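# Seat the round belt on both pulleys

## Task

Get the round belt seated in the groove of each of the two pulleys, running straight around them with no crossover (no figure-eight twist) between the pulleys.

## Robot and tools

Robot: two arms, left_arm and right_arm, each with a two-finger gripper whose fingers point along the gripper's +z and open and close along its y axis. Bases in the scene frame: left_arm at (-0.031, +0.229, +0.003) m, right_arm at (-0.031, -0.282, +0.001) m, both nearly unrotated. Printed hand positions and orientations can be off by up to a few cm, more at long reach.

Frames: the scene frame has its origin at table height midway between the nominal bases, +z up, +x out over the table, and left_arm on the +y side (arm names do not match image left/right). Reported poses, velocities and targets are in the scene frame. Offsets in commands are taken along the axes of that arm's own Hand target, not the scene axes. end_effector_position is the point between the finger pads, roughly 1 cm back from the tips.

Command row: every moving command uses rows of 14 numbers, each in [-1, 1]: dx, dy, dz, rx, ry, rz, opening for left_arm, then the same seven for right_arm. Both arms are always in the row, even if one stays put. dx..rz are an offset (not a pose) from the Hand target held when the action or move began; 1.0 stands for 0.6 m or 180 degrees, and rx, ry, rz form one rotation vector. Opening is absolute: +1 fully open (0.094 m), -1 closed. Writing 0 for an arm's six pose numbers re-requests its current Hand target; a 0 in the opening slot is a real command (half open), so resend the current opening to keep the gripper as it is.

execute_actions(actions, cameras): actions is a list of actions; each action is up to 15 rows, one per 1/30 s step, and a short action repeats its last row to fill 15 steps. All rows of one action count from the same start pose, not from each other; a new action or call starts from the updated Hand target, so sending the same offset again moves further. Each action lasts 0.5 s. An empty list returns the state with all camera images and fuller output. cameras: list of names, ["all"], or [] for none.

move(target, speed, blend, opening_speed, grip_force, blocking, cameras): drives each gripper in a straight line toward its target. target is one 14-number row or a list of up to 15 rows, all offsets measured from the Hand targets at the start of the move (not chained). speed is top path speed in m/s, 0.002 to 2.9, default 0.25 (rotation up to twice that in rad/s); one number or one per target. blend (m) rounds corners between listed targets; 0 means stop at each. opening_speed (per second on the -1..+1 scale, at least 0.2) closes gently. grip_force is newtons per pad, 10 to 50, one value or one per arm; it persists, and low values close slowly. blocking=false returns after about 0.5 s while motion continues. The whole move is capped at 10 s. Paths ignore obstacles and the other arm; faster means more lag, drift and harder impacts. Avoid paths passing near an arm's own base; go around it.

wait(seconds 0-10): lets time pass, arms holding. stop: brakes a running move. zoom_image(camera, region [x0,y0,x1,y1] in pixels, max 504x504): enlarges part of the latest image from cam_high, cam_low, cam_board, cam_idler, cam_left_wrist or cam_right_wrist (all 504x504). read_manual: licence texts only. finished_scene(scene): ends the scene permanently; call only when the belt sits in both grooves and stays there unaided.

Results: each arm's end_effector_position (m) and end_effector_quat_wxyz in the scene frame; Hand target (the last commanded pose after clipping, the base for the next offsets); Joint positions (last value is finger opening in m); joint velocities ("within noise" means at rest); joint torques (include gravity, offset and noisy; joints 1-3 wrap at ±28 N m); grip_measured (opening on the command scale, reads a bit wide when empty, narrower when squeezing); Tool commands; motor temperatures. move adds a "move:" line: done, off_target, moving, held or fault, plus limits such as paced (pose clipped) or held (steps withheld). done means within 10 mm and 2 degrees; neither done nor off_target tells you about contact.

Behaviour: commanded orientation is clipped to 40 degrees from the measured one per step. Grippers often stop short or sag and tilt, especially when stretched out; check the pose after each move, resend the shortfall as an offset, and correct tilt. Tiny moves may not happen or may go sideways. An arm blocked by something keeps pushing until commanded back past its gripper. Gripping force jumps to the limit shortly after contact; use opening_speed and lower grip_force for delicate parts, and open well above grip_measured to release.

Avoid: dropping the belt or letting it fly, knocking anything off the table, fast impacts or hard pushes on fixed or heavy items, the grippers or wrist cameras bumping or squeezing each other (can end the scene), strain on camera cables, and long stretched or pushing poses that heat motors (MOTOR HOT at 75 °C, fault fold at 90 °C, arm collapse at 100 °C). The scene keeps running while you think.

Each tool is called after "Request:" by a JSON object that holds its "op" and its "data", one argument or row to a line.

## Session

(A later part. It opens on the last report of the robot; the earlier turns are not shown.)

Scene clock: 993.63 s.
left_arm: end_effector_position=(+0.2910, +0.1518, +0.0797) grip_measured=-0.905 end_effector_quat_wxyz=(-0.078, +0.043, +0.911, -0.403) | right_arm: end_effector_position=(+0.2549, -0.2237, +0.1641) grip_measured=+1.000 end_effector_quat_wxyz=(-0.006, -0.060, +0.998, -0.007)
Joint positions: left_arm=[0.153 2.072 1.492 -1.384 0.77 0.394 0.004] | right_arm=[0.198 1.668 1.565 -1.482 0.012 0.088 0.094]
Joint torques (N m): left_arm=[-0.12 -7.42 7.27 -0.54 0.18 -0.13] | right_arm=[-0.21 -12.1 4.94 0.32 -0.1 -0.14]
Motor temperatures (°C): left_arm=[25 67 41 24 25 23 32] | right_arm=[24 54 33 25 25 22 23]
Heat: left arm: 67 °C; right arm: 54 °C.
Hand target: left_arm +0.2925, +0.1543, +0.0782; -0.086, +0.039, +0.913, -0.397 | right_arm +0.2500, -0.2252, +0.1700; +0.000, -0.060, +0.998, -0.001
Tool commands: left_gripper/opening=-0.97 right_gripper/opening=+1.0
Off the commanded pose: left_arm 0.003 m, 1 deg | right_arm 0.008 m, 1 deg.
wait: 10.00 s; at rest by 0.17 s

Request:
{"op": "move", "data": {
  "target": [0.0772,0.0245,0.0182,0,0,0,-0.97,0,0,0,0,0,0,1],
  "speed": 0.1,
  "cameras": ["cam_left_wrist","cam_board"]
}}

Request:
{"op": "zoom_image", "data": {
  "camera": "cam_board",
  "region": [340, 160, 504, 340]
}}

Scene clock: 1002.03 s.
left_arm: end_effector_position=(+0.2431, +0.1536, +0.0671) grip_measured=-0.905 end_effector_quat_wxyz=(-0.107, +0.023, +0.901, -0.419) | right_arm: end_effector_position=(+0.2549, -0.2237, +0.1641) grip_measured=+1.000 end_effector_quat_wxyz=(-0.006, -0.060, +0.998, -0.007)
Joint positions: left_arm=[0.19 1.991 1.272 -1.35 0.778 0.435 0.004] | right_arm=[0.198 1.668 1.565 -1.482 0.012 0.088 0.094]
Joint torques (N m): left_arm=[0.99 -10.14 4.22 -0.31 -0.12 0.07] | right_arm=[-0.43 -12.22 5.15 0.41 -0.12 -0.07]
Motor temperatures (°C): left_arm=[25 66 40 24 25 23 32] | right_arm=[24 54 33 25 25 22 23]
Heat: left arm: 66 °C; right arm: 54 °C.
Hand target: left_arm +0.2450, +0.1629, +0.0659; -0.086, +0.039, +0.913, -0.397 | right_arm +0.2500, -0.2252, +0.1700; +0.000, -0.060, +0.998, -0.001
Off the commanded pose: left_arm 0.010 m, 4 deg | right_arm 0.008 m, 1 deg.
move: off_target (left_arm)
Images, in order (width x height): cam_board 504x504, cam_left_wrist 504x504.

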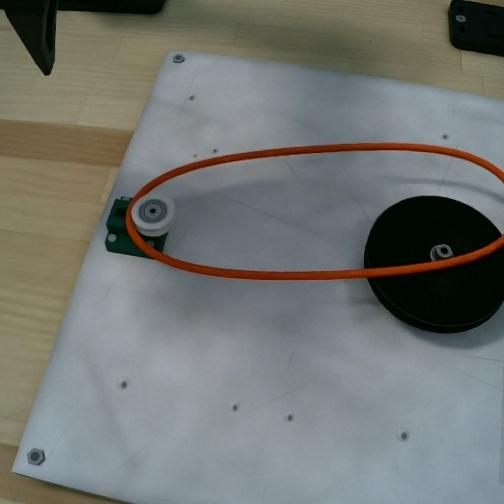

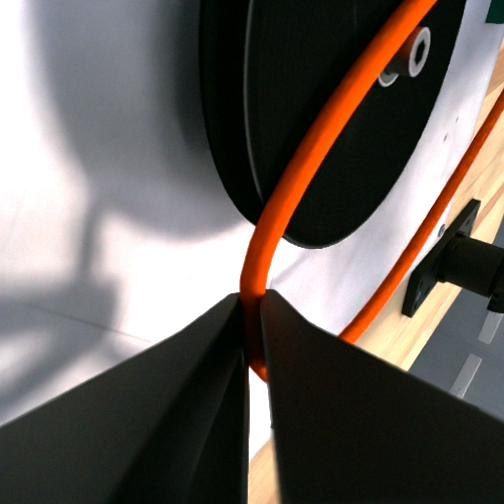

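Scaled by 2.800 from the camera's 504x504 image, which has a finer 720x720 frame.

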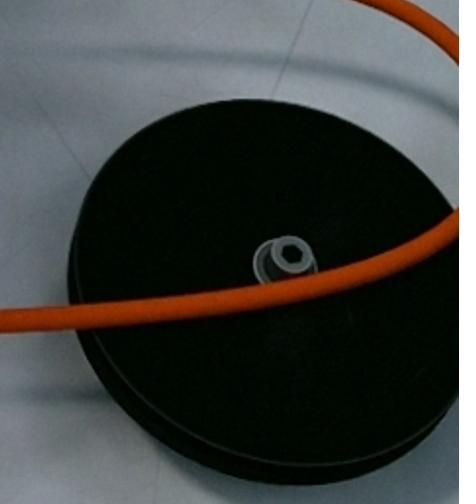

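Request:
{"op": "move", "data": {
  "target": [
    [0.0006,0.0211,-0.003,0,0,0,-0.97,0,0,0,0,0,0,1],
    [-0.048,0.0236,-0.0147,0,0,0,-0.97,0,0,0,0,0,0,1]
  ],
  "speed": 0.08,
  "cameras": ["cam_left_wrist","cam_board"]
}}

Request:
{"op": "zoom_image", "data": {
  "camera": "cam_board",
  "region": [340, 160, 504, 340]
}}

Request:
{"op": "zoom_image", "data": {
  "camera": "cam_left_wrist",
  "region": [220, 0, 470, 350]
}}

Scene clock: 1017.07 s.
left_arm: end_effector_position=(+0.2746, +0.1670, +0.0649) grip_measured=-0.905 end_effector_quat_wxyz=(-0.076, +0.036, +0.905, -0.417) | right_arm: end_effector_position=(+0.2549, -0.2237, +0.1641) grip_measured=+1.000 end_effector_quat_wxyz=(-0.006, -0.060, +0.998, -0.007)
Joint positions: left_arm=[0.215 2.066 1.394 -1.355 0.776 0.469 0.004] | right_arm=[0.198 1.668 1.565 -1.482 0.012 0.088 0.094]
Joint torques (N m): left_arm=[0.34 -7.04 6.82 -0.54 -0.15 -0.07] | right_arm=[-0.31 -11.93 5.07 0.34 -0.09 -0.1]
Motor temperatures (°C): left_arm=[25 64 40 24 25 23 32] | right_arm=[24 54 33 25 25 22 23]
Heat: left arm: 64 °C; right arm: 54 °C.
Hand target: left_arm +0.2750, +0.1749, +0.0578; -0.086, +0.039, +0.913, -0.397 | right_arm +0.2500, -0.2252, +0.1700; +0.000, -0.060, +0.998, -0.001
Off the commanded pose: left_arm 0.011 m, 3 deg | right_arm 0.008 m, 1 deg.
move: off_target (left_arm)
Images, in order (width x height): cam_board 504x504, cam_left_wrist 504x504.

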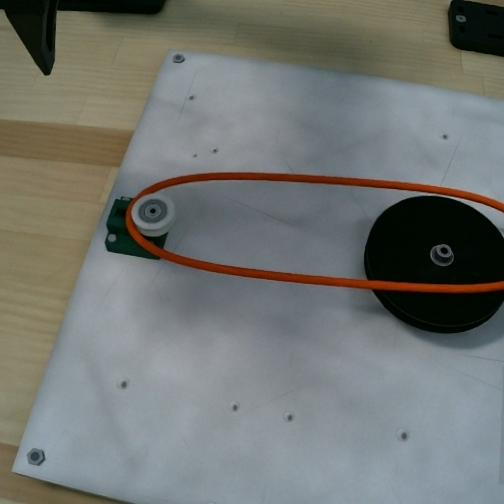

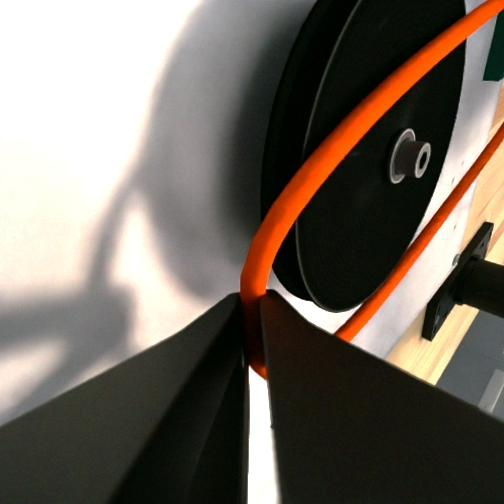

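Scaled by 2.800 from the camera's 504x504 image, which has a finer 720x720 frame.

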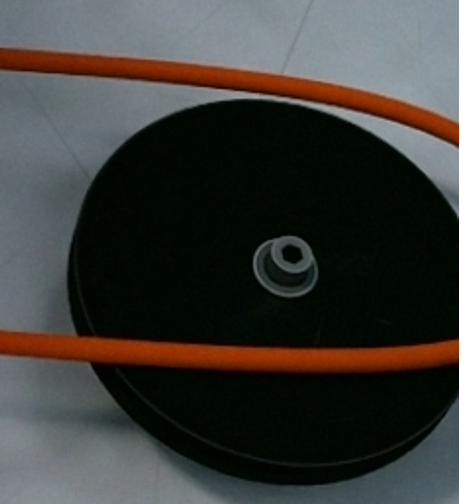

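Scaled by 1.440 from the camera's 504x504 image, which has a finer 720x720 frame.

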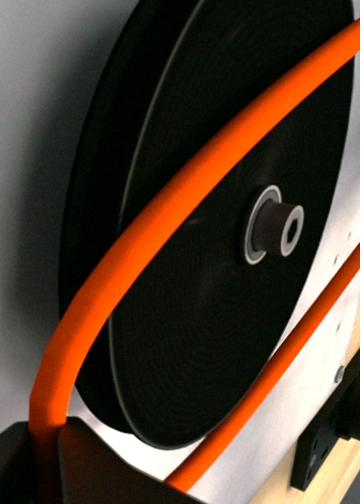

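Request:
{"op": "move", "data": {
  "target": [-0.0733,-0.007,-0.0163,0,0,0,-0.97,0,0,0,0,0,0,1],
  "speed": 0.08,
  "cameras": ["cam_left_wrist","cam_board"]
}}

Request:
{"op": "zoom_image", "data": {
  "camera": "cam_board",
  "region": [340, 160, 504, 340]
}}

Request:
{"op": "zoom_image", "data": {
  "camera": "cam_left_wrist",
  "region": [220, 50, 470, 400]
}}

Scene clock: 1028.47 s.
left_arm: end_effector_position=(+0.3173, +0.1652, +0.0671) grip_measured=-0.905 end_effector_quat_wxyz=(-0.081, +0.040, +0.906, -0.413) | right_arm: end_effector_position=(+0.2549, -0.2237, +0.1641) grip_measured=+1.000 end_effector_quat_wxyz=(-0.006, -0.060, +0.998, -0.007)
Joint positions: left_arm=[0.184 2.213 1.647 -1.443 0.776 0.441 0.004] | right_arm=[0.198 1.668 1.565 -1.482 0.012 0.088 0.094]
Joint torques (N m): left_arm=[0.47 -8.29 7.36 -0.49 -0.06 -0.14] | right_arm=[-0.5 -11.95 5.07 0.35 -0.09 -0.12]
Motor temperatures (°C): left_arm=[25 62 40 24 25 23 32] | right_arm=[24 54 33 25 25 22 23]
Heat: left arm: 62 °C; right arm: 54 °C.
Hand target: left_arm +0.3200, +0.1729, +0.0619; -0.086, +0.039, +0.913, -0.397 | right_arm +0.2500, -0.2252, +0.1700; +0.000, -0.060, +0.998, -0.001
Off the commanded pose: left_arm 0.010 m, 2 deg | right_arm 0.008 m, 1 deg.
move: done
Images, in order (width x height): cam_board 504x504, cam_left_wrist 504x504.

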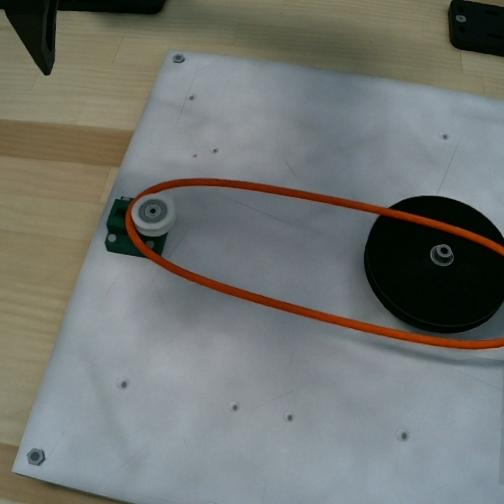

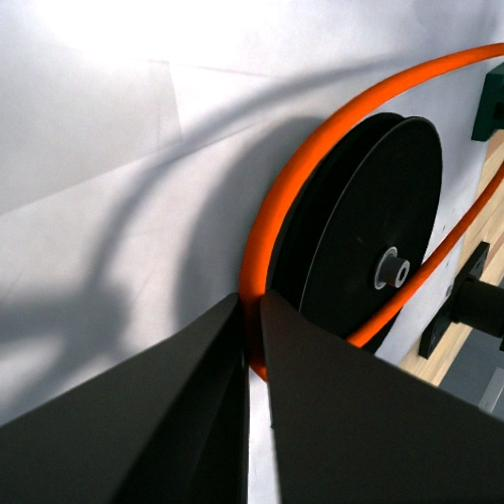

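Scaled by 2.800 from the camera's 504x504 image, which has a finer 720x720 frame.

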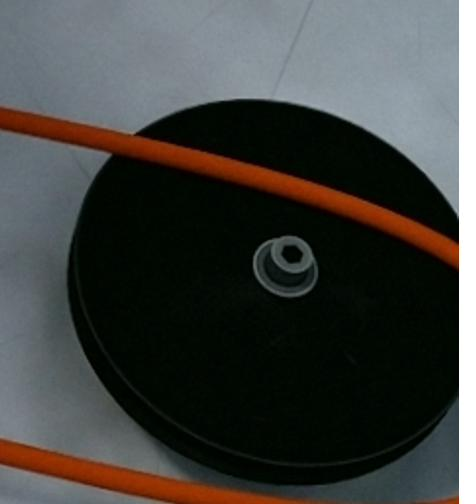

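Scaled by 1.440 from the camera's 504x504 image, which has a finer 720x720 frame.

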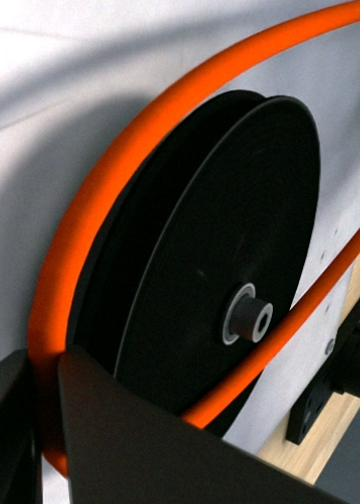

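Request:
{"op": "move", "data": {
  "target": [0.0024,-0.004,-0.0126,0,0,0,-0.97,0,0,0,0,0,0,1],
  "speed": 0.08,
  "cameras": ["cam_left_wrist"]
}}

Request:
{"op": "zoom_image", "data": {
  "camera": "cam_left_wrist",
  "region": [220, 50, 470, 400]
}}

Scene clock: 1038.87 s.
left_arm: end_effector_position=(+0.3169, +0.1653, +0.0731) grip_measured=-0.905 end_effector_quat_wxyz=(-0.087, +0.038, +0.906, -0.413) | right_arm: end_effector_position=(+0.2549, -0.2237, +0.1641) grip_measured=+1.000 end_effector_quat_wxyz=(-0.006, -0.060, +0.998, -0.007)
Joint positions: left_arm=[0.184 2.213 1.668 -1.476 0.774 0.441 0.004] | right_arm=[0.198 1.668 1.565 -1.482 0.012 0.088 0.094]
Joint torques (N m): left_arm=[1.61 -8.57 7.51 -0.53 -0.07 -0.01] | right_arm=[-0.57 -11.97 5.08 0.38 -0.13 -0.1]
Motor temperatures (°C): left_arm=[25 64 41 24 25 23 32] | right_arm=[24 54 33 25 25 22 23]
Heat: left arm: 64 °C; right arm: 54 °C.
Hand target: left_arm +0.3200, +0.1769, +0.0689; -0.086, +0.039, +0.913, -0.397 | right_arm +0.2500, -0.2252, +0.1700; +0.000, -0.060, +0.998, -0.001
Off the commanded pose: left_arm 0.013 m, 2 deg | right_arm 0.008 m, 1 deg.
move: off_target (left_arm)
Images, in order (width x height): cam_left_wrist 504x504.

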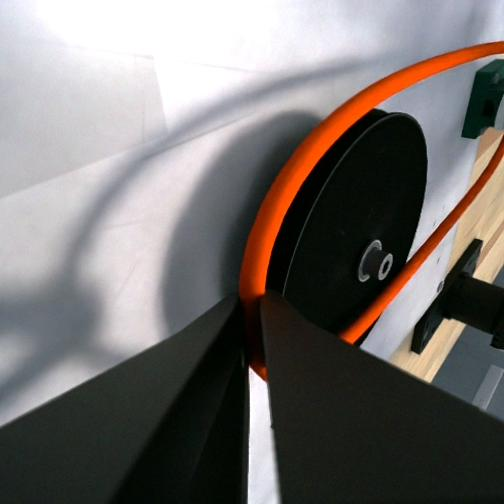

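Scaled by 1.440 from the camera's 504x504 image, which has a finer 720x720 frame.

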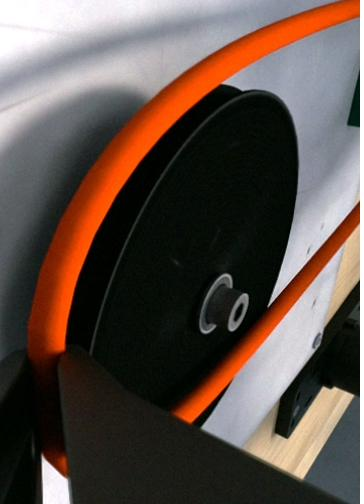

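Request:
{"op": "move", "data": {
  "target": [0.067,0.004,0.0040,0,0,0,-0.97,0,0,0,0,0,0,1],
  "speed": 0.08,
  "cameras": ["cam_left_wrist","cam_board"]
}}

Request:
{"op": "zoom_image", "data": {
  "camera": "cam_board",
  "region": [340, 160, 504, 340]
}}

Request:
{"op": "zoom_image", "data": {
  "camera": "cam_left_wrist",
  "region": [220, 0, 470, 350]
}}

Scene clock: 1046.43 s.
left_arm: end_effector_position=(+0.2828, +0.1678, +0.0668) grip_measured=-0.905 end_effector_quat_wxyz=(-0.100, +0.028, +0.900, -0.422) | right_arm: end_effector_position=(+0.2549, -0.2237, +0.1641) grip_measured=+1.000 end_effector_quat_wxyz=(-0.006, -0.060, +0.998, -0.007)
Joint positions: left_arm=[0.213 2.133 1.487 -1.434 0.776 0.472 0.004] | right_arm=[0.198 1.668 1.565 -1.482 0.012 0.088 0.094]
Joint torques (N m): left_arm=[2.3 -11.96 4.41 -0.55 -0.26 0.12] | right_arm=[-0.47 -11.95 5.08 0.36 -0.16 -0.05]
Motor temperatures (°C): left_arm=[25 65 41 24 25 23 32] | right_arm=[24 54 33 25 25 22 23]
Heat: left arm: 65 °C; right arm: 54 °C.
Hand target: left_arm +0.2801, +0.1825, +0.0706; -0.086, +0.039, +0.913, -0.397 | right_arm +0.2500, -0.2252, +0.1700; +0.000, -0.060, +0.998, -0.001
Off the commanded pose: left_arm 0.015 m, 4 deg | right_arm 0.008 m, 1 deg.
move: off_target (left_arm)
Images, in order (width x height): cam_board 504x504, cam_left_wrist 504x504.

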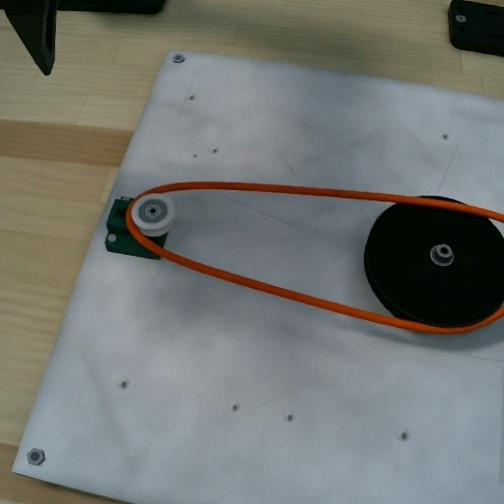

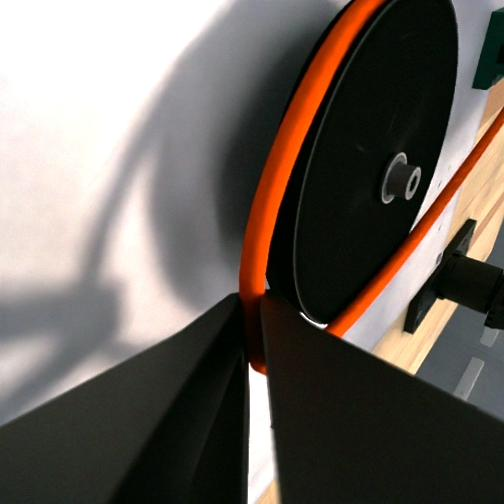

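Scaled by 2.800 from the camera's 504x504 image, which has a finer 720x720 frame.

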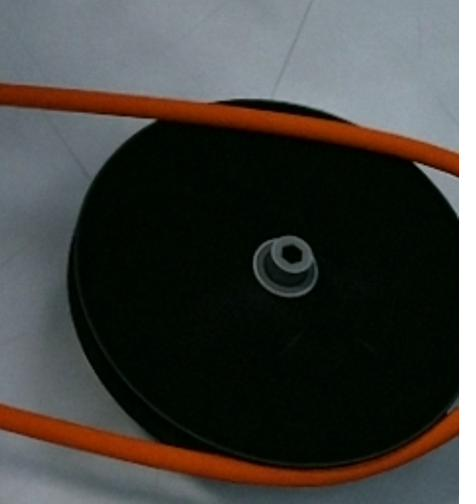

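Scaled by 1.440 from the camera's 504x504 image, which has a finer 720x720 frame.

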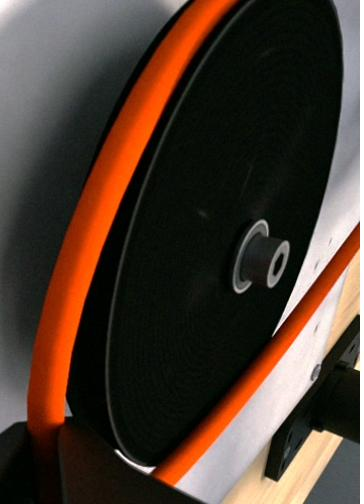

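Request:
{"op": "move", "data": {
  "target": [0.0637,-0.0093,0.022,0,0,0,-0.97,0,0,0,0,0,0,1],
  "speed": 0.08,
  "cameras": ["cam_left_wrist","cam_board"]
}}

Request:
{"op": "zoom_image", "data": {
  "camera": "cam_board",
  "region": [340, 160, 504, 340]
}}

Request:
{"op": "zoom_image", "data": {
  "camera": "cam_left_wrist",
  "region": [220, 0, 470, 350]
}}

Scene clock: 1055.23 s.
left_arm: end_effector_position=(+0.2582, +0.1603, +0.0668) grip_measured=-0.905 end_effector_quat_wxyz=(-0.063, +0.037, +0.901, -0.427) | right_arm: end_effector_position=(+0.2549, -0.2237, +0.1641) grip_measured=+1.000 end_effector_quat_wxyz=(-0.006, -0.060, +0.998, -0.007)
Joint positions: left_arm=[0.217 1.991 1.281 -1.301 0.805 0.473 0.004] | right_arm=[0.198 1.668 1.565 -1.482 0.012 0.088 0.094]
Joint torques (N m): left_arm=[2.13 -10.91 3.71 -1.02 -0.5 0.15] | right_arm=[-0.46 -11.97 5.08 0.34 -0.07 -0.11]
Motor temperatures (°C): left_arm=[25 67 40 24 25 23 32] | right_arm=[24 54 33 25 25 22 23]
Heat: left arm: 67 °C; right arm: 54 °C.
Hand target: left_arm +0.2400, +0.1745, +0.0707; -0.086, +0.039, +0.913, -0.397 | right_arm +0.2500, -0.2252, +0.1700; +0.000, -0.060, +0.998, -0.001
Off the commanded pose: left_arm 0.023 m, 5 deg | right_arm 0.008 m, 1 deg.
move: off_target (left_arm)
Images, in order (width x height): cam_board 504x504, cam_left_wrist 504x504.

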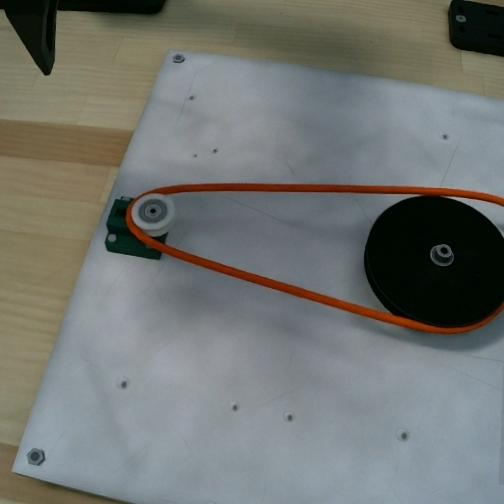

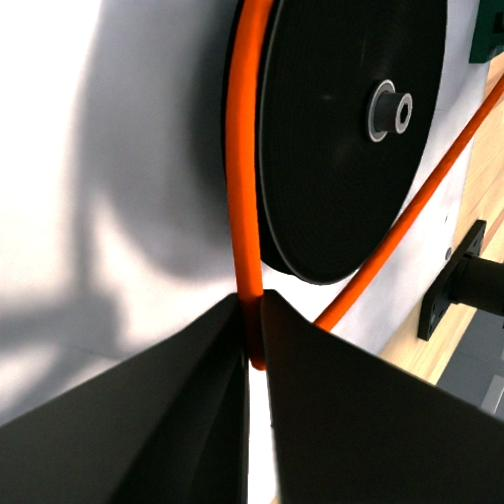

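Scaled by 2.800 from the camera's 504x504 image, which has a finer 720x720 frame.

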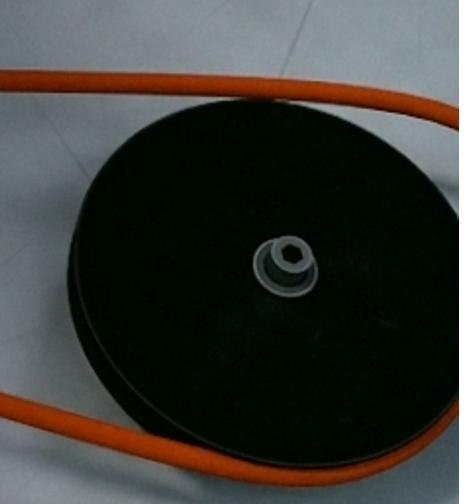

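Scaled by 1.440 from the camera's 504x504 image, which has a finer 720x720 frame.

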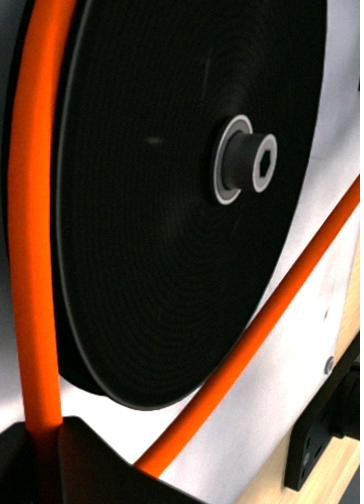

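Request:
{"op": "move", "data": {
  "target": [0.0263,0.004,0.0228,0,0,0,-0.97,0,0,0,0,0,0,1],
  "speed": 0.08,
  "cameras": ["cam_left_wrist","cam_board"]
}}

Request:
{"op": "zoom_image", "data": {
  "camera": "cam_board",
  "region": [340, 160, 504, 340]
}}

Request:
{"op": "zoom_image", "data": {
  "camera": "cam_left_wrist",
  "region": [220, 0, 470, 350]
}}

Scene clock: 1065.43 s.
left_arm: end_effector_position=(+0.2480, +0.1551, +0.0619) grip_measured=-0.905 end_effector_quat_wxyz=(-0.041, +0.041, +0.899, -0.434) | right_arm: end_effector_position=(+0.2549, -0.2237, +0.1641) grip_measured=+1.000 end_effector_quat_wxyz=(-0.006, -0.060, +0.998, -0.007)
Joint positions: left_arm=[0.217 1.936 1.179 -1.215 0.831 0.473 0.004] | right_arm=[0.198 1.668 1.565 -1.482 0.012 0.088 0.094]
Joint torques (N m): left_arm=[1.4 -10.06 3.21 -1.15 -0.67 0.07] | right_arm=[-0.5 -12.03 5.26 0.34 -0.09 -0.17]
Motor temperatures (°C): left_arm=[25 66 39 25 25 23 32] | right_arm=[24 54 33 25 25 22 23]
Heat: left arm: 66 °C; right arm: 54 °C.
Hand target: left_arm +0.2220, +0.1686, +0.0617; -0.086, +0.039, +0.913, -0.397 | right_arm +0.2500, -0.2252, +0.1700; +0.000, -0.060, +0.998, -0.001
Off the commanded pose: left_arm 0.029 m, 7 deg | right_arm 0.008 m, 1 deg.
move: off_target (left_arm)
Images, in order (width x height): cam_board 504x504, cam_left_wrist 504x504.

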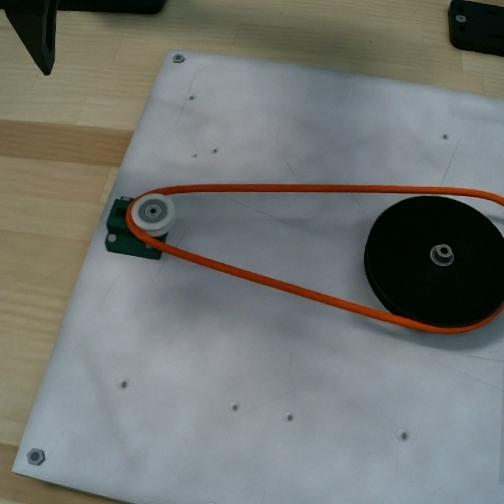

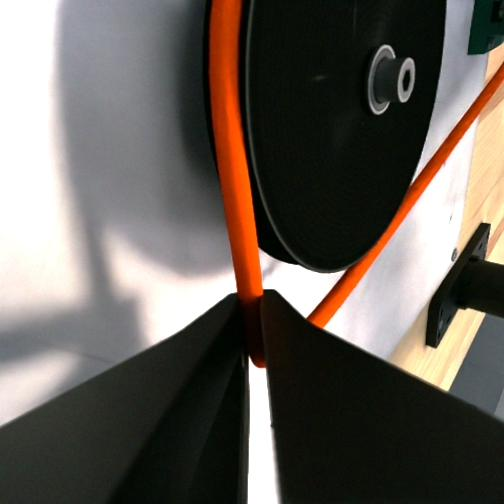

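Scaled by 2.800 from the camera's 504x504 image, which has a finer 720x720 frame.

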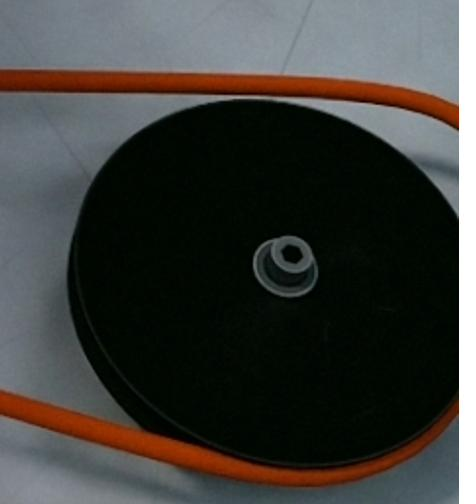

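Scaled by 1.440 from the camera's 504x504 image, which has a finer 720x720 frame.

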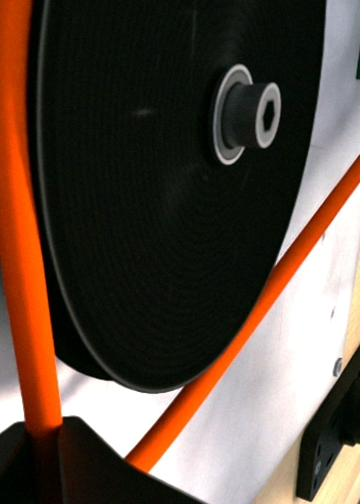

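Request:
{"op": "move", "data": {
  "target": [-0.0512,0.0123,0.0018,0,0,0,-0.97,0,0,0,0,0,0,1],
  "speed": 0.06,
  "cameras": ["cam_left_wrist","cam_board"]
}}

Request:
{"op": "zoom_image", "data": {
  "camera": "cam_board",
  "region": [340, 160, 504, 340]
}}

Request:
{"op": "zoom_image", "data": {
  "camera": "cam_left_wrist",
  "region": [220, 0, 470, 350]
}}

Scene clock: 1074.63 s.
left_arm: end_effector_position=(+0.2648, +0.1598, +0.0587) grip_measured=-0.905 end_effector_quat_wxyz=(-0.044, +0.044, +0.904, -0.423) | right_arm: end_effector_position=(+0.2549, -0.2237, +0.1641) grip_measured=+1.000 end_effector_quat_wxyz=(-0.006, -0.060, +0.998, -0.007)
Joint positions: left_arm=[0.212 1.995 1.265 -1.234 0.809 0.465 0.004] | right_arm=[0.198 1.668 1.565 -1.482 0.012 0.088 0.094]
Joint torques (N m): left_arm=[0.17 -6.65 6.16 -0.91 -0.43 -0.1] | right_arm=[-0.39 -11.92 5.01 0.34 -0.1 -0.12]
Motor temperatures (°C): left_arm=[25 65 38 25 25 23 32] | right_arm=[24 54 33 25 25 22 23]
Heat: left arm: 65 °C; right arm: 54 °C.
Hand target: left_arm +0.2519, +0.1685, +0.0517; -0.086, +0.039, +0.913, -0.397 | right_arm +0.2500, -0.2252, +0.1700; +0.000, -0.060, +0.998, -0.001
Off the commanded pose: left_arm 0.017 m, 6 deg | right_arm 0.008 m, 1 deg.
move: off_target (left_arm)
Images, in order (width x height): cam_board 504x504, cam_left_wrist 504x504.

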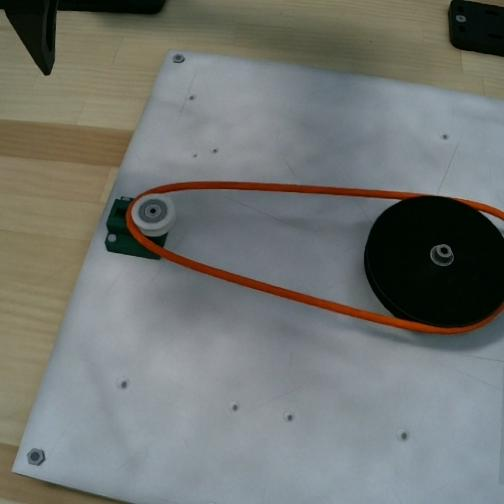

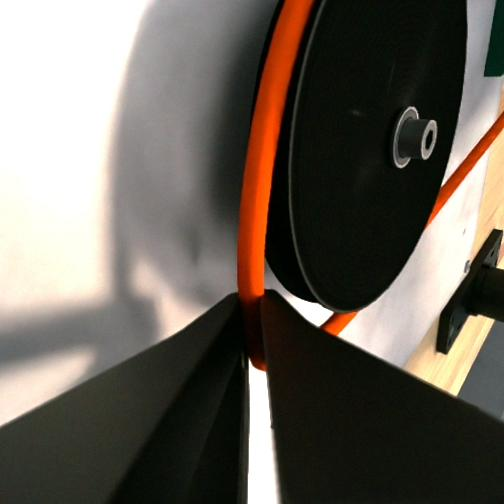

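Scaled by 2.800 from the camera's 504x504 image, which has a finer 720x720 frame.

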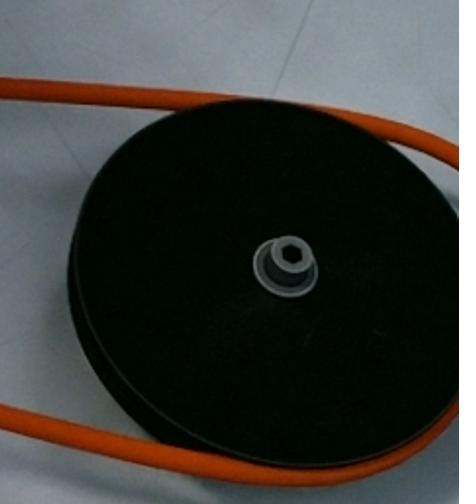

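Scaled by 1.440 from the camera's 504x504 image, which has a finer 720x720 frame.

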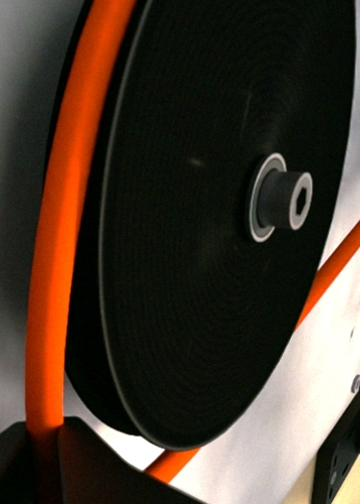

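Request:
{"op": "move", "data": {
  "target": [-0.0587,-0.0067,-0.0038,0,0,0,-0.97,0,0,0,0,0,0,1],
  "speed": 0.06,
  "cameras": ["cam_left_wrist","cam_board"]
}}

Request:
{"op": "zoom_image", "data": {
  "camera": "cam_board",
  "region": [340, 160, 504, 340]
}}

Request:
{"op": "zoom_image", "data": {
  "camera": "cam_left_wrist",
  "region": [220, 0, 470, 350]
}}

Scene clock: 1083.47 s.
left_arm: end_effector_position=(+0.2881, +0.1577, +0.0570) grip_measured=-0.905 end_effector_quat_wxyz=(-0.071, +0.040, +0.907, -0.413) | right_arm: end_effector_position=(+0.2549, -0.2237, +0.1641) grip_measured=+1.000 end_effector_quat_wxyz=(-0.006, -0.060, +0.998, -0.007)
Joint positions: left_arm=[0.179 2.1 1.425 -1.307 0.784 0.425 0.004] | right_arm=[0.198 1.668 1.565 -1.482 0.012 0.088 0.094]
Joint torques (N m): left_arm=[-0.21 -7.34 6.83 -0.56 -0.06 -0.13] | right_arm=[-0.46 -11.99 5.15 0.34 -0.09 -0.06]
Motor temperatures (°C): left_arm=[25 64 39 25 25 23 32] | right_arm=[24 55 33 25 25 22 23]
Heat: left arm: 64 °C; right arm: 55 °C.
Hand target: left_arm +0.2870, +0.1625, +0.0518; -0.086, +0.039, +0.913, -0.397 | right_arm +0.2500, -0.2252, +0.1700; +0.000, -0.060, +0.998, -0.001
Off the commanded pose: left_arm 0.007 m, 3 deg | right_arm 0.008 m, 1 deg.
move: off_target (left_arm)
Images, in order (width x height): cam_board 504x504, cam_left_wrist 504x504.

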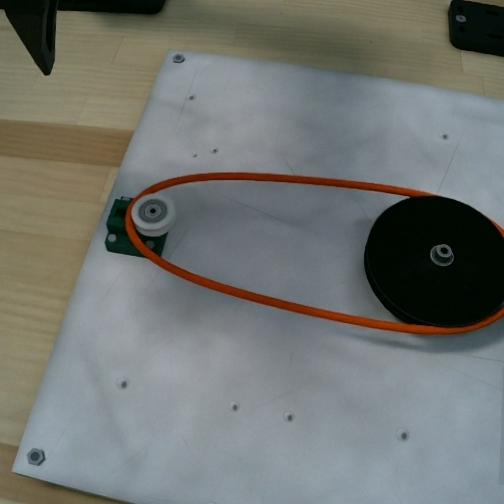

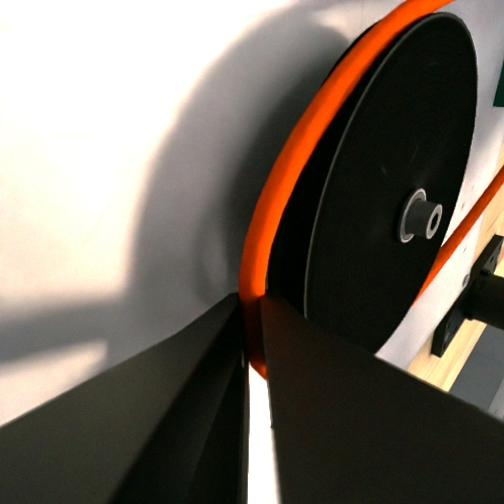

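Scaled by 2.800 from the camera's 504x504 image, which has a finer 720x720 frame.

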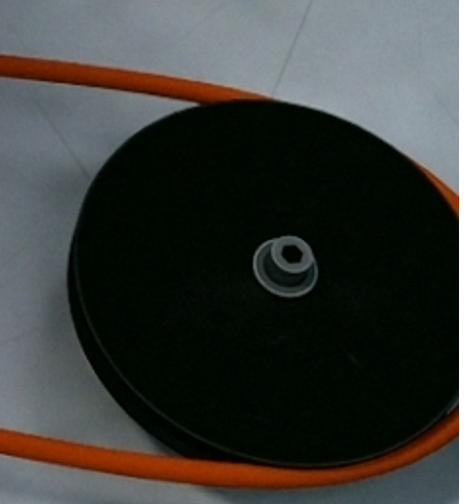

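Scaled by 1.440 from the camera's 504x504 image, which has a finer 720x720 frame.

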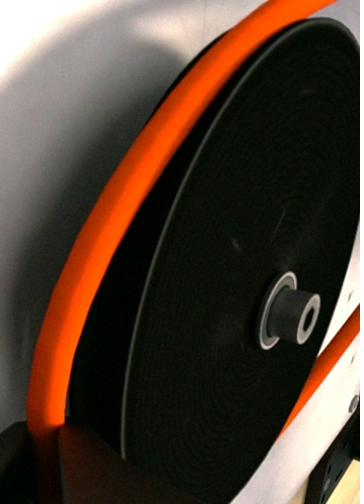

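Request:
{"op": "move", "data": {
  "target": [-0.0017,-0.0127,0.0085,0,0,0,-0.97,0,0,0,0,0,0,1],
  "speed": 0.06,
  "cameras": ["cam_left_wrist","cam_board"]
}}

Request:
{"op": "zoom_image", "data": {
  "camera": "cam_board",
  "region": [340, 160, 504, 340]
}}

Request:
{"op": "zoom_image", "data": {
  "camera": "cam_left_wrist",
  "region": [220, 0, 470, 350]
}}

Scene clock: 1093.07 s.
left_arm: end_effector_position=(+0.2873, +0.1546, +0.0568) grip_measured=-0.905 end_effector_quat_wxyz=(-0.080, +0.032, +0.908, -0.410) | right_arm: end_effector_position=(+0.2549, -0.2237, +0.1641) grip_measured=+1.000 end_effector_quat_wxyz=(-0.006, -0.060, +0.998, -0.007)
Joint positions: left_arm=[0.169 2.1 1.425 -1.307 0.782 0.396 0.004] | right_arm=[0.198 1.668 1.565 -1.482 0.012 0.088 0.094]
Joint torques (N m): left_arm=[-1.72 -8.39 5.91 -0.41 0.08 -0.14] | right_arm=[-0.35 -12.05 5.12 0.32 -0.06 -0.14]
Motor temperatures (°C): left_arm=[25 63 38 25 25 23 32] | right_arm=[24 55 33 25 25 22 23]
Heat: left arm: 63 °C; right arm: 55 °C.
Hand target: left_arm +0.2870, +0.1534, +0.0538; -0.086, +0.039, +0.913, -0.397 | right_arm +0.2500, -0.2252, +0.1700; +0.000, -0.060, +0.998, -0.001
Off the commanded pose: left_arm 0.003 m, 2 deg | right_arm 0.008 m, 1 deg.
move: done
Images, in order (width x height): cam_board 504x504, cam_left_wrist 504x504.

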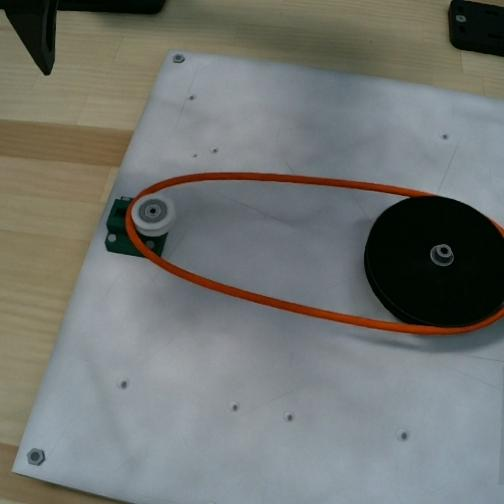

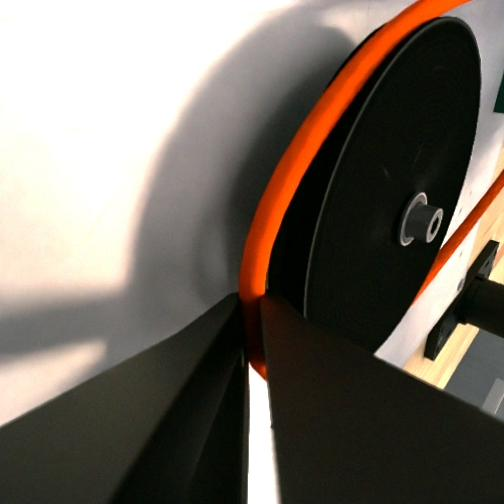

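Scaled by 2.800 from the camera's 504x504 image, which has a finer 720x720 frame.

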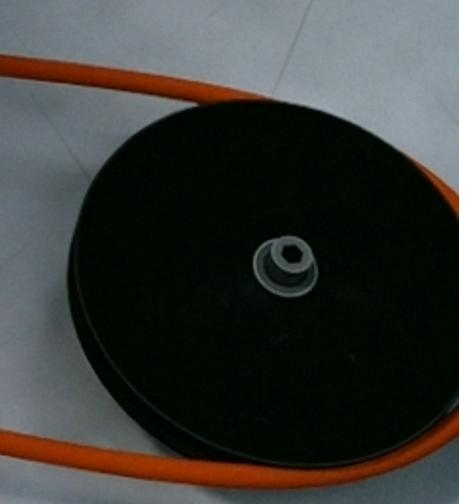

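Scaled by 1.440 from the camera's 504x504 image, which has a finer 720x720 frame.

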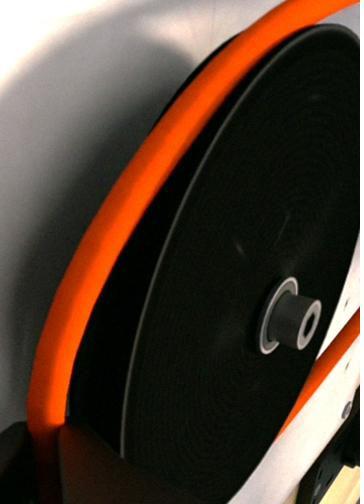

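Request:
{"op": "move", "data": {
  "target": [-0.0007,-0.0142,0.0028,0,0,0,-0.97,0,0,0,0,0,0,1],
  "speed": 0.05,
  "cameras": ["cam_left_wrist","cam_board","cam_low"]
}}

Request:
{"op": "zoom_image", "data": {
  "camera": "cam_board",
  "region": [340, 160, 504, 340]
}}

Request:
{"op": "zoom_image", "data": {
  "camera": "cam_left_wrist",
  "region": [220, 0, 470, 350]
}}

Request:
{"op": "zoom_image", "data": {
  "camera": "cam_low",
  "region": [330, 250, 480, 350]
}}

Scene clock: 1102.70 s.
left_arm: end_effector_position=(+0.2876, +0.1541, +0.0568) grip_measured=-0.905 end_effector_quat_wxyz=(-0.085, +0.024, +0.909, -0.406) | right_arm: end_effector_position=(+0.2549, -0.2237, +0.1641) grip_measured=+1.000 end_effector_quat_wxyz=(-0.006, -0.060, +0.998, -0.007)
Joint positions: left_arm=[0.165 2.1 1.43 -1.308 0.776 0.372 0.004] | right_arm=[0.198 1.668 1.565 -1.482 0.012 0.088 0.094]
Joint torques (N m): left_arm=[-3.33 -9.59 5.46 -0.41 0.17 -0.14] | right_arm=[-0.35 -12.07 5.16 0.34 -0.1 -0.14]
Motor temperatures (°C): left_arm=[25 63 38 25 25 23 32] | right_arm=[24 55 33 25 25 22 23]
Heat: left arm: 63 °C; right arm: 55 °C.
Hand target: left_arm +0.2870, +0.1464, +0.0588; -0.086, +0.039, +0.913, -0.397 | right_arm +0.2500, -0.2252, +0.1700; +0.000, -0.060, +0.998, -0.001
Off the commanded pose: left_arm 0.008 m, 2 deg | right_arm 0.008 m, 1 deg.
move: done
Images, in order (width x height): cam_low 504x504, cam_board 504x504, cam_left_wrist 504x504.

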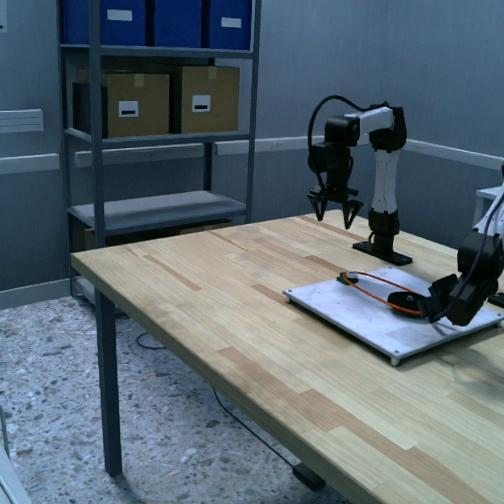

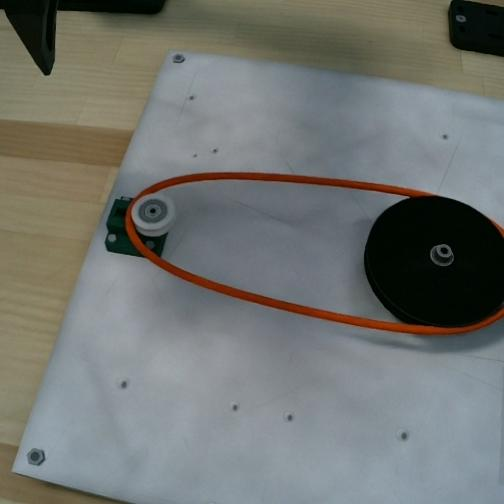

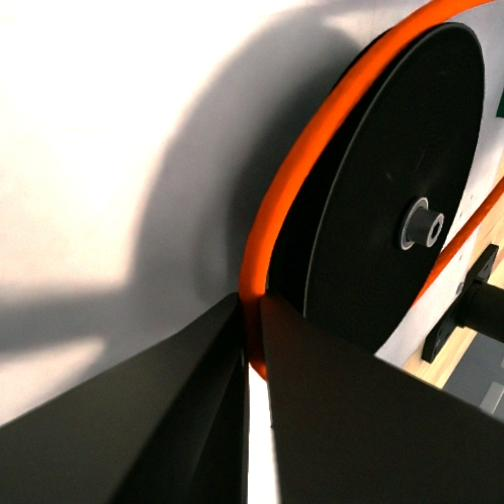

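Scaled by 2.800 from the camera's 504x504 image, which has a finer 720x720 frame.

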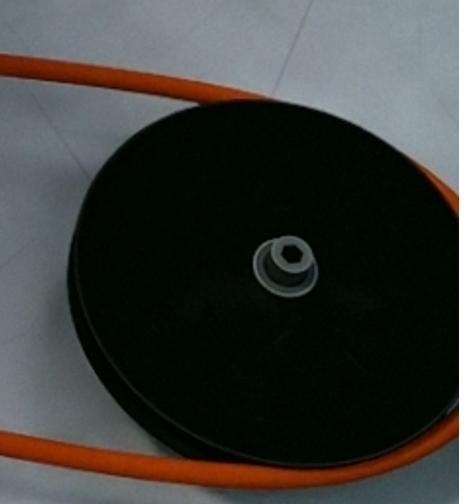

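Scaled by 1.440 from the camera's 504x504 image, which has a finer 720x720 frame.

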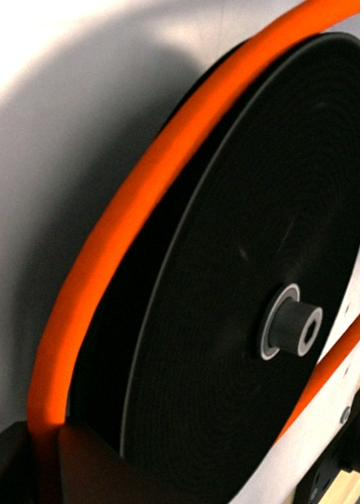

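Scaled by 3.360 from the camera's 504x504 image, which has a finer 720x720 frame.

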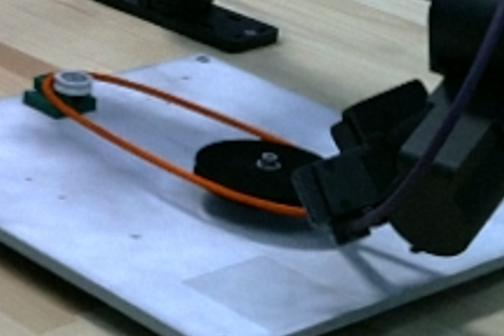

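Request:
{"op": "move", "data": {
  "target": [0.003,0.0037,-0.0159,0,0,0,-0.97,0,0,0,0,0,0,1],
  "speed": 0.05,
  "cameras": ["cam_left_wrist"]
}}

Request:
{"op": "zoom_image", "data": {
  "camera": "cam_left_wrist",
  "region": [220, 0, 470, 350]
}}

Scene clock: 1113.33 s.
left_arm: end_effector_position=(+0.2874, +0.1541, +0.0592) grip_measured=-0.905 end_effector_quat_wxyz=(-0.087, +0.027, +0.910, -0.405) | right_arm: end_effector_position=(+0.2549, -0.2237, +0.1641) grip_measured=+1.000 end_effector_quat_wxyz=(-0.006, -0.060, +0.998, -0.007)
Joint positions: left_arm=[0.163 2.1 1.44 -1.323 0.773 0.377 0.004] | right_arm=[0.198 1.668 1.565 -1.482 0.012 0.088 0.094]
Joint torques (N m): left_arm=[-0.76 -9.54 6.54 -0.61 0.14 0.1] | right_arm=[-0.38 -12.04 5.18 0.36 -0.11 -0.11]
Motor temperatures (°C): left_arm=[25 65 39 24 25 23 32] | right_arm=[24 55 33 25 25 22 23]
Heat: left arm: 65 °C; right arm: 55 °C.
Hand target: left_arm +0.2870, +0.1550, +0.0638; -0.086, +0.039, +0.913, -0.397 | right_arm +0.2500, -0.2252, +0.1700; +0.000, -0.060, +0.998, -0.001
Off the commanded pose: left_arm 0.005 m, 2 deg | right_arm 0.008 m, 1 deg.
move: done
Images, in order (width x height): cam_left_wrist 504x504.

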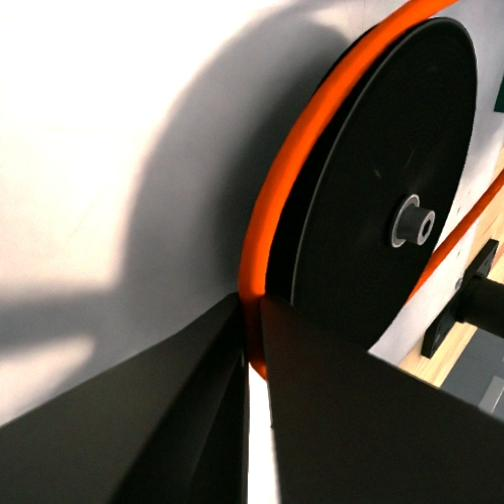

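Scaled by 1.440 from the camera's 504x504 image, which has a finer 720x720 frame.

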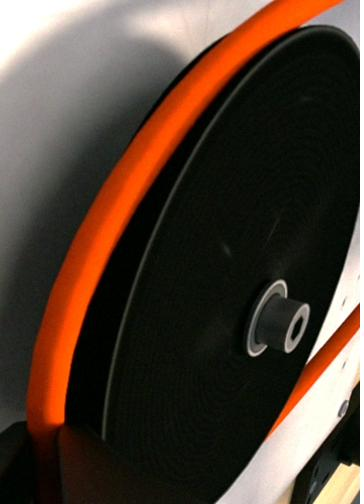

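Request:
{"op": "move", "data": {
  "target": [-0.0012,-0.0128,0.0062,0,0,0,-0.97,0,0,0,0,0,0,1],
  "speed": 0.05,
  "cameras": ["cam_left_wrist"]
}}

Request:
{"op": "zoom_image", "data": {
  "camera": "cam_left_wrist",
  "region": [220, 0, 470, 350]
}}

Scene clock: 1119.27 s.
left_arm: end_effector_position=(+0.2868, +0.1520, +0.0590) grip_measured=-0.905 end_effector_quat_wxyz=(-0.090, +0.028, +0.910, -0.404) | right_arm: end_effector_position=(+0.2549, -0.2237, +0.1641) grip_measured=+1.000 end_effector_quat_wxyz=(-0.006, -0.060, +0.998, -0.007)
Joint positions: left_arm=[0.157 2.1 1.44 -1.323 0.771 0.372 0.004] | right_arm=[0.198 1.668 1.565 -1.482 0.012 0.088 0.094]
Joint torques (N m): left_arm=[-2.28 -10.58 6.08 -0.51 0.24 -0.14] | right_arm=[-0.44 -12.07 5.2 0.33 -0.1 -0.14]
Motor temperatures (°C): left_arm=[25 65 39 24 25 23 32] | right_arm=[24 55 33 25 25 22 23]
Heat: left arm: 65 °C; right arm: 55 °C.
Hand target: left_arm +0.2870, +0.1469, +0.0668; -0.086, +0.039, +0.913, -0.397 | right_arm +0.2500, -0.2252, +0.1700; +0.000, -0.060, +0.998, -0.001
Off the commanded pose: left_arm 0.009 m, 2 deg | right_arm 0.008 m, 1 deg.
move: done
Images, in order (width x height): cam_left_wrist 504x504.

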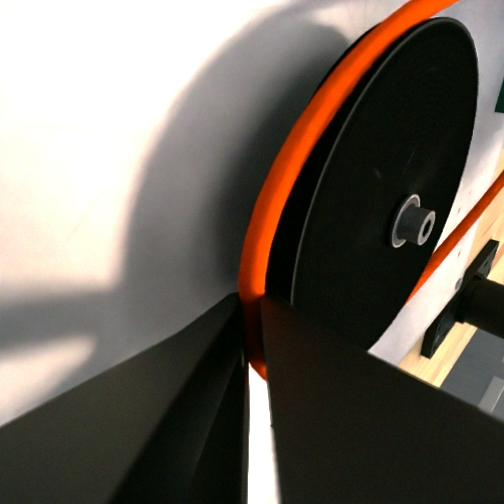

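Scaled by 1.440 from the camera's 504x504 image, which has a finer 720x720 frame.

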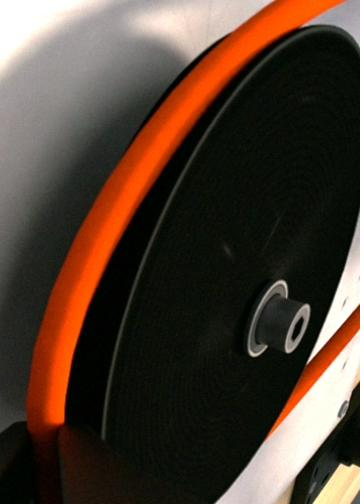

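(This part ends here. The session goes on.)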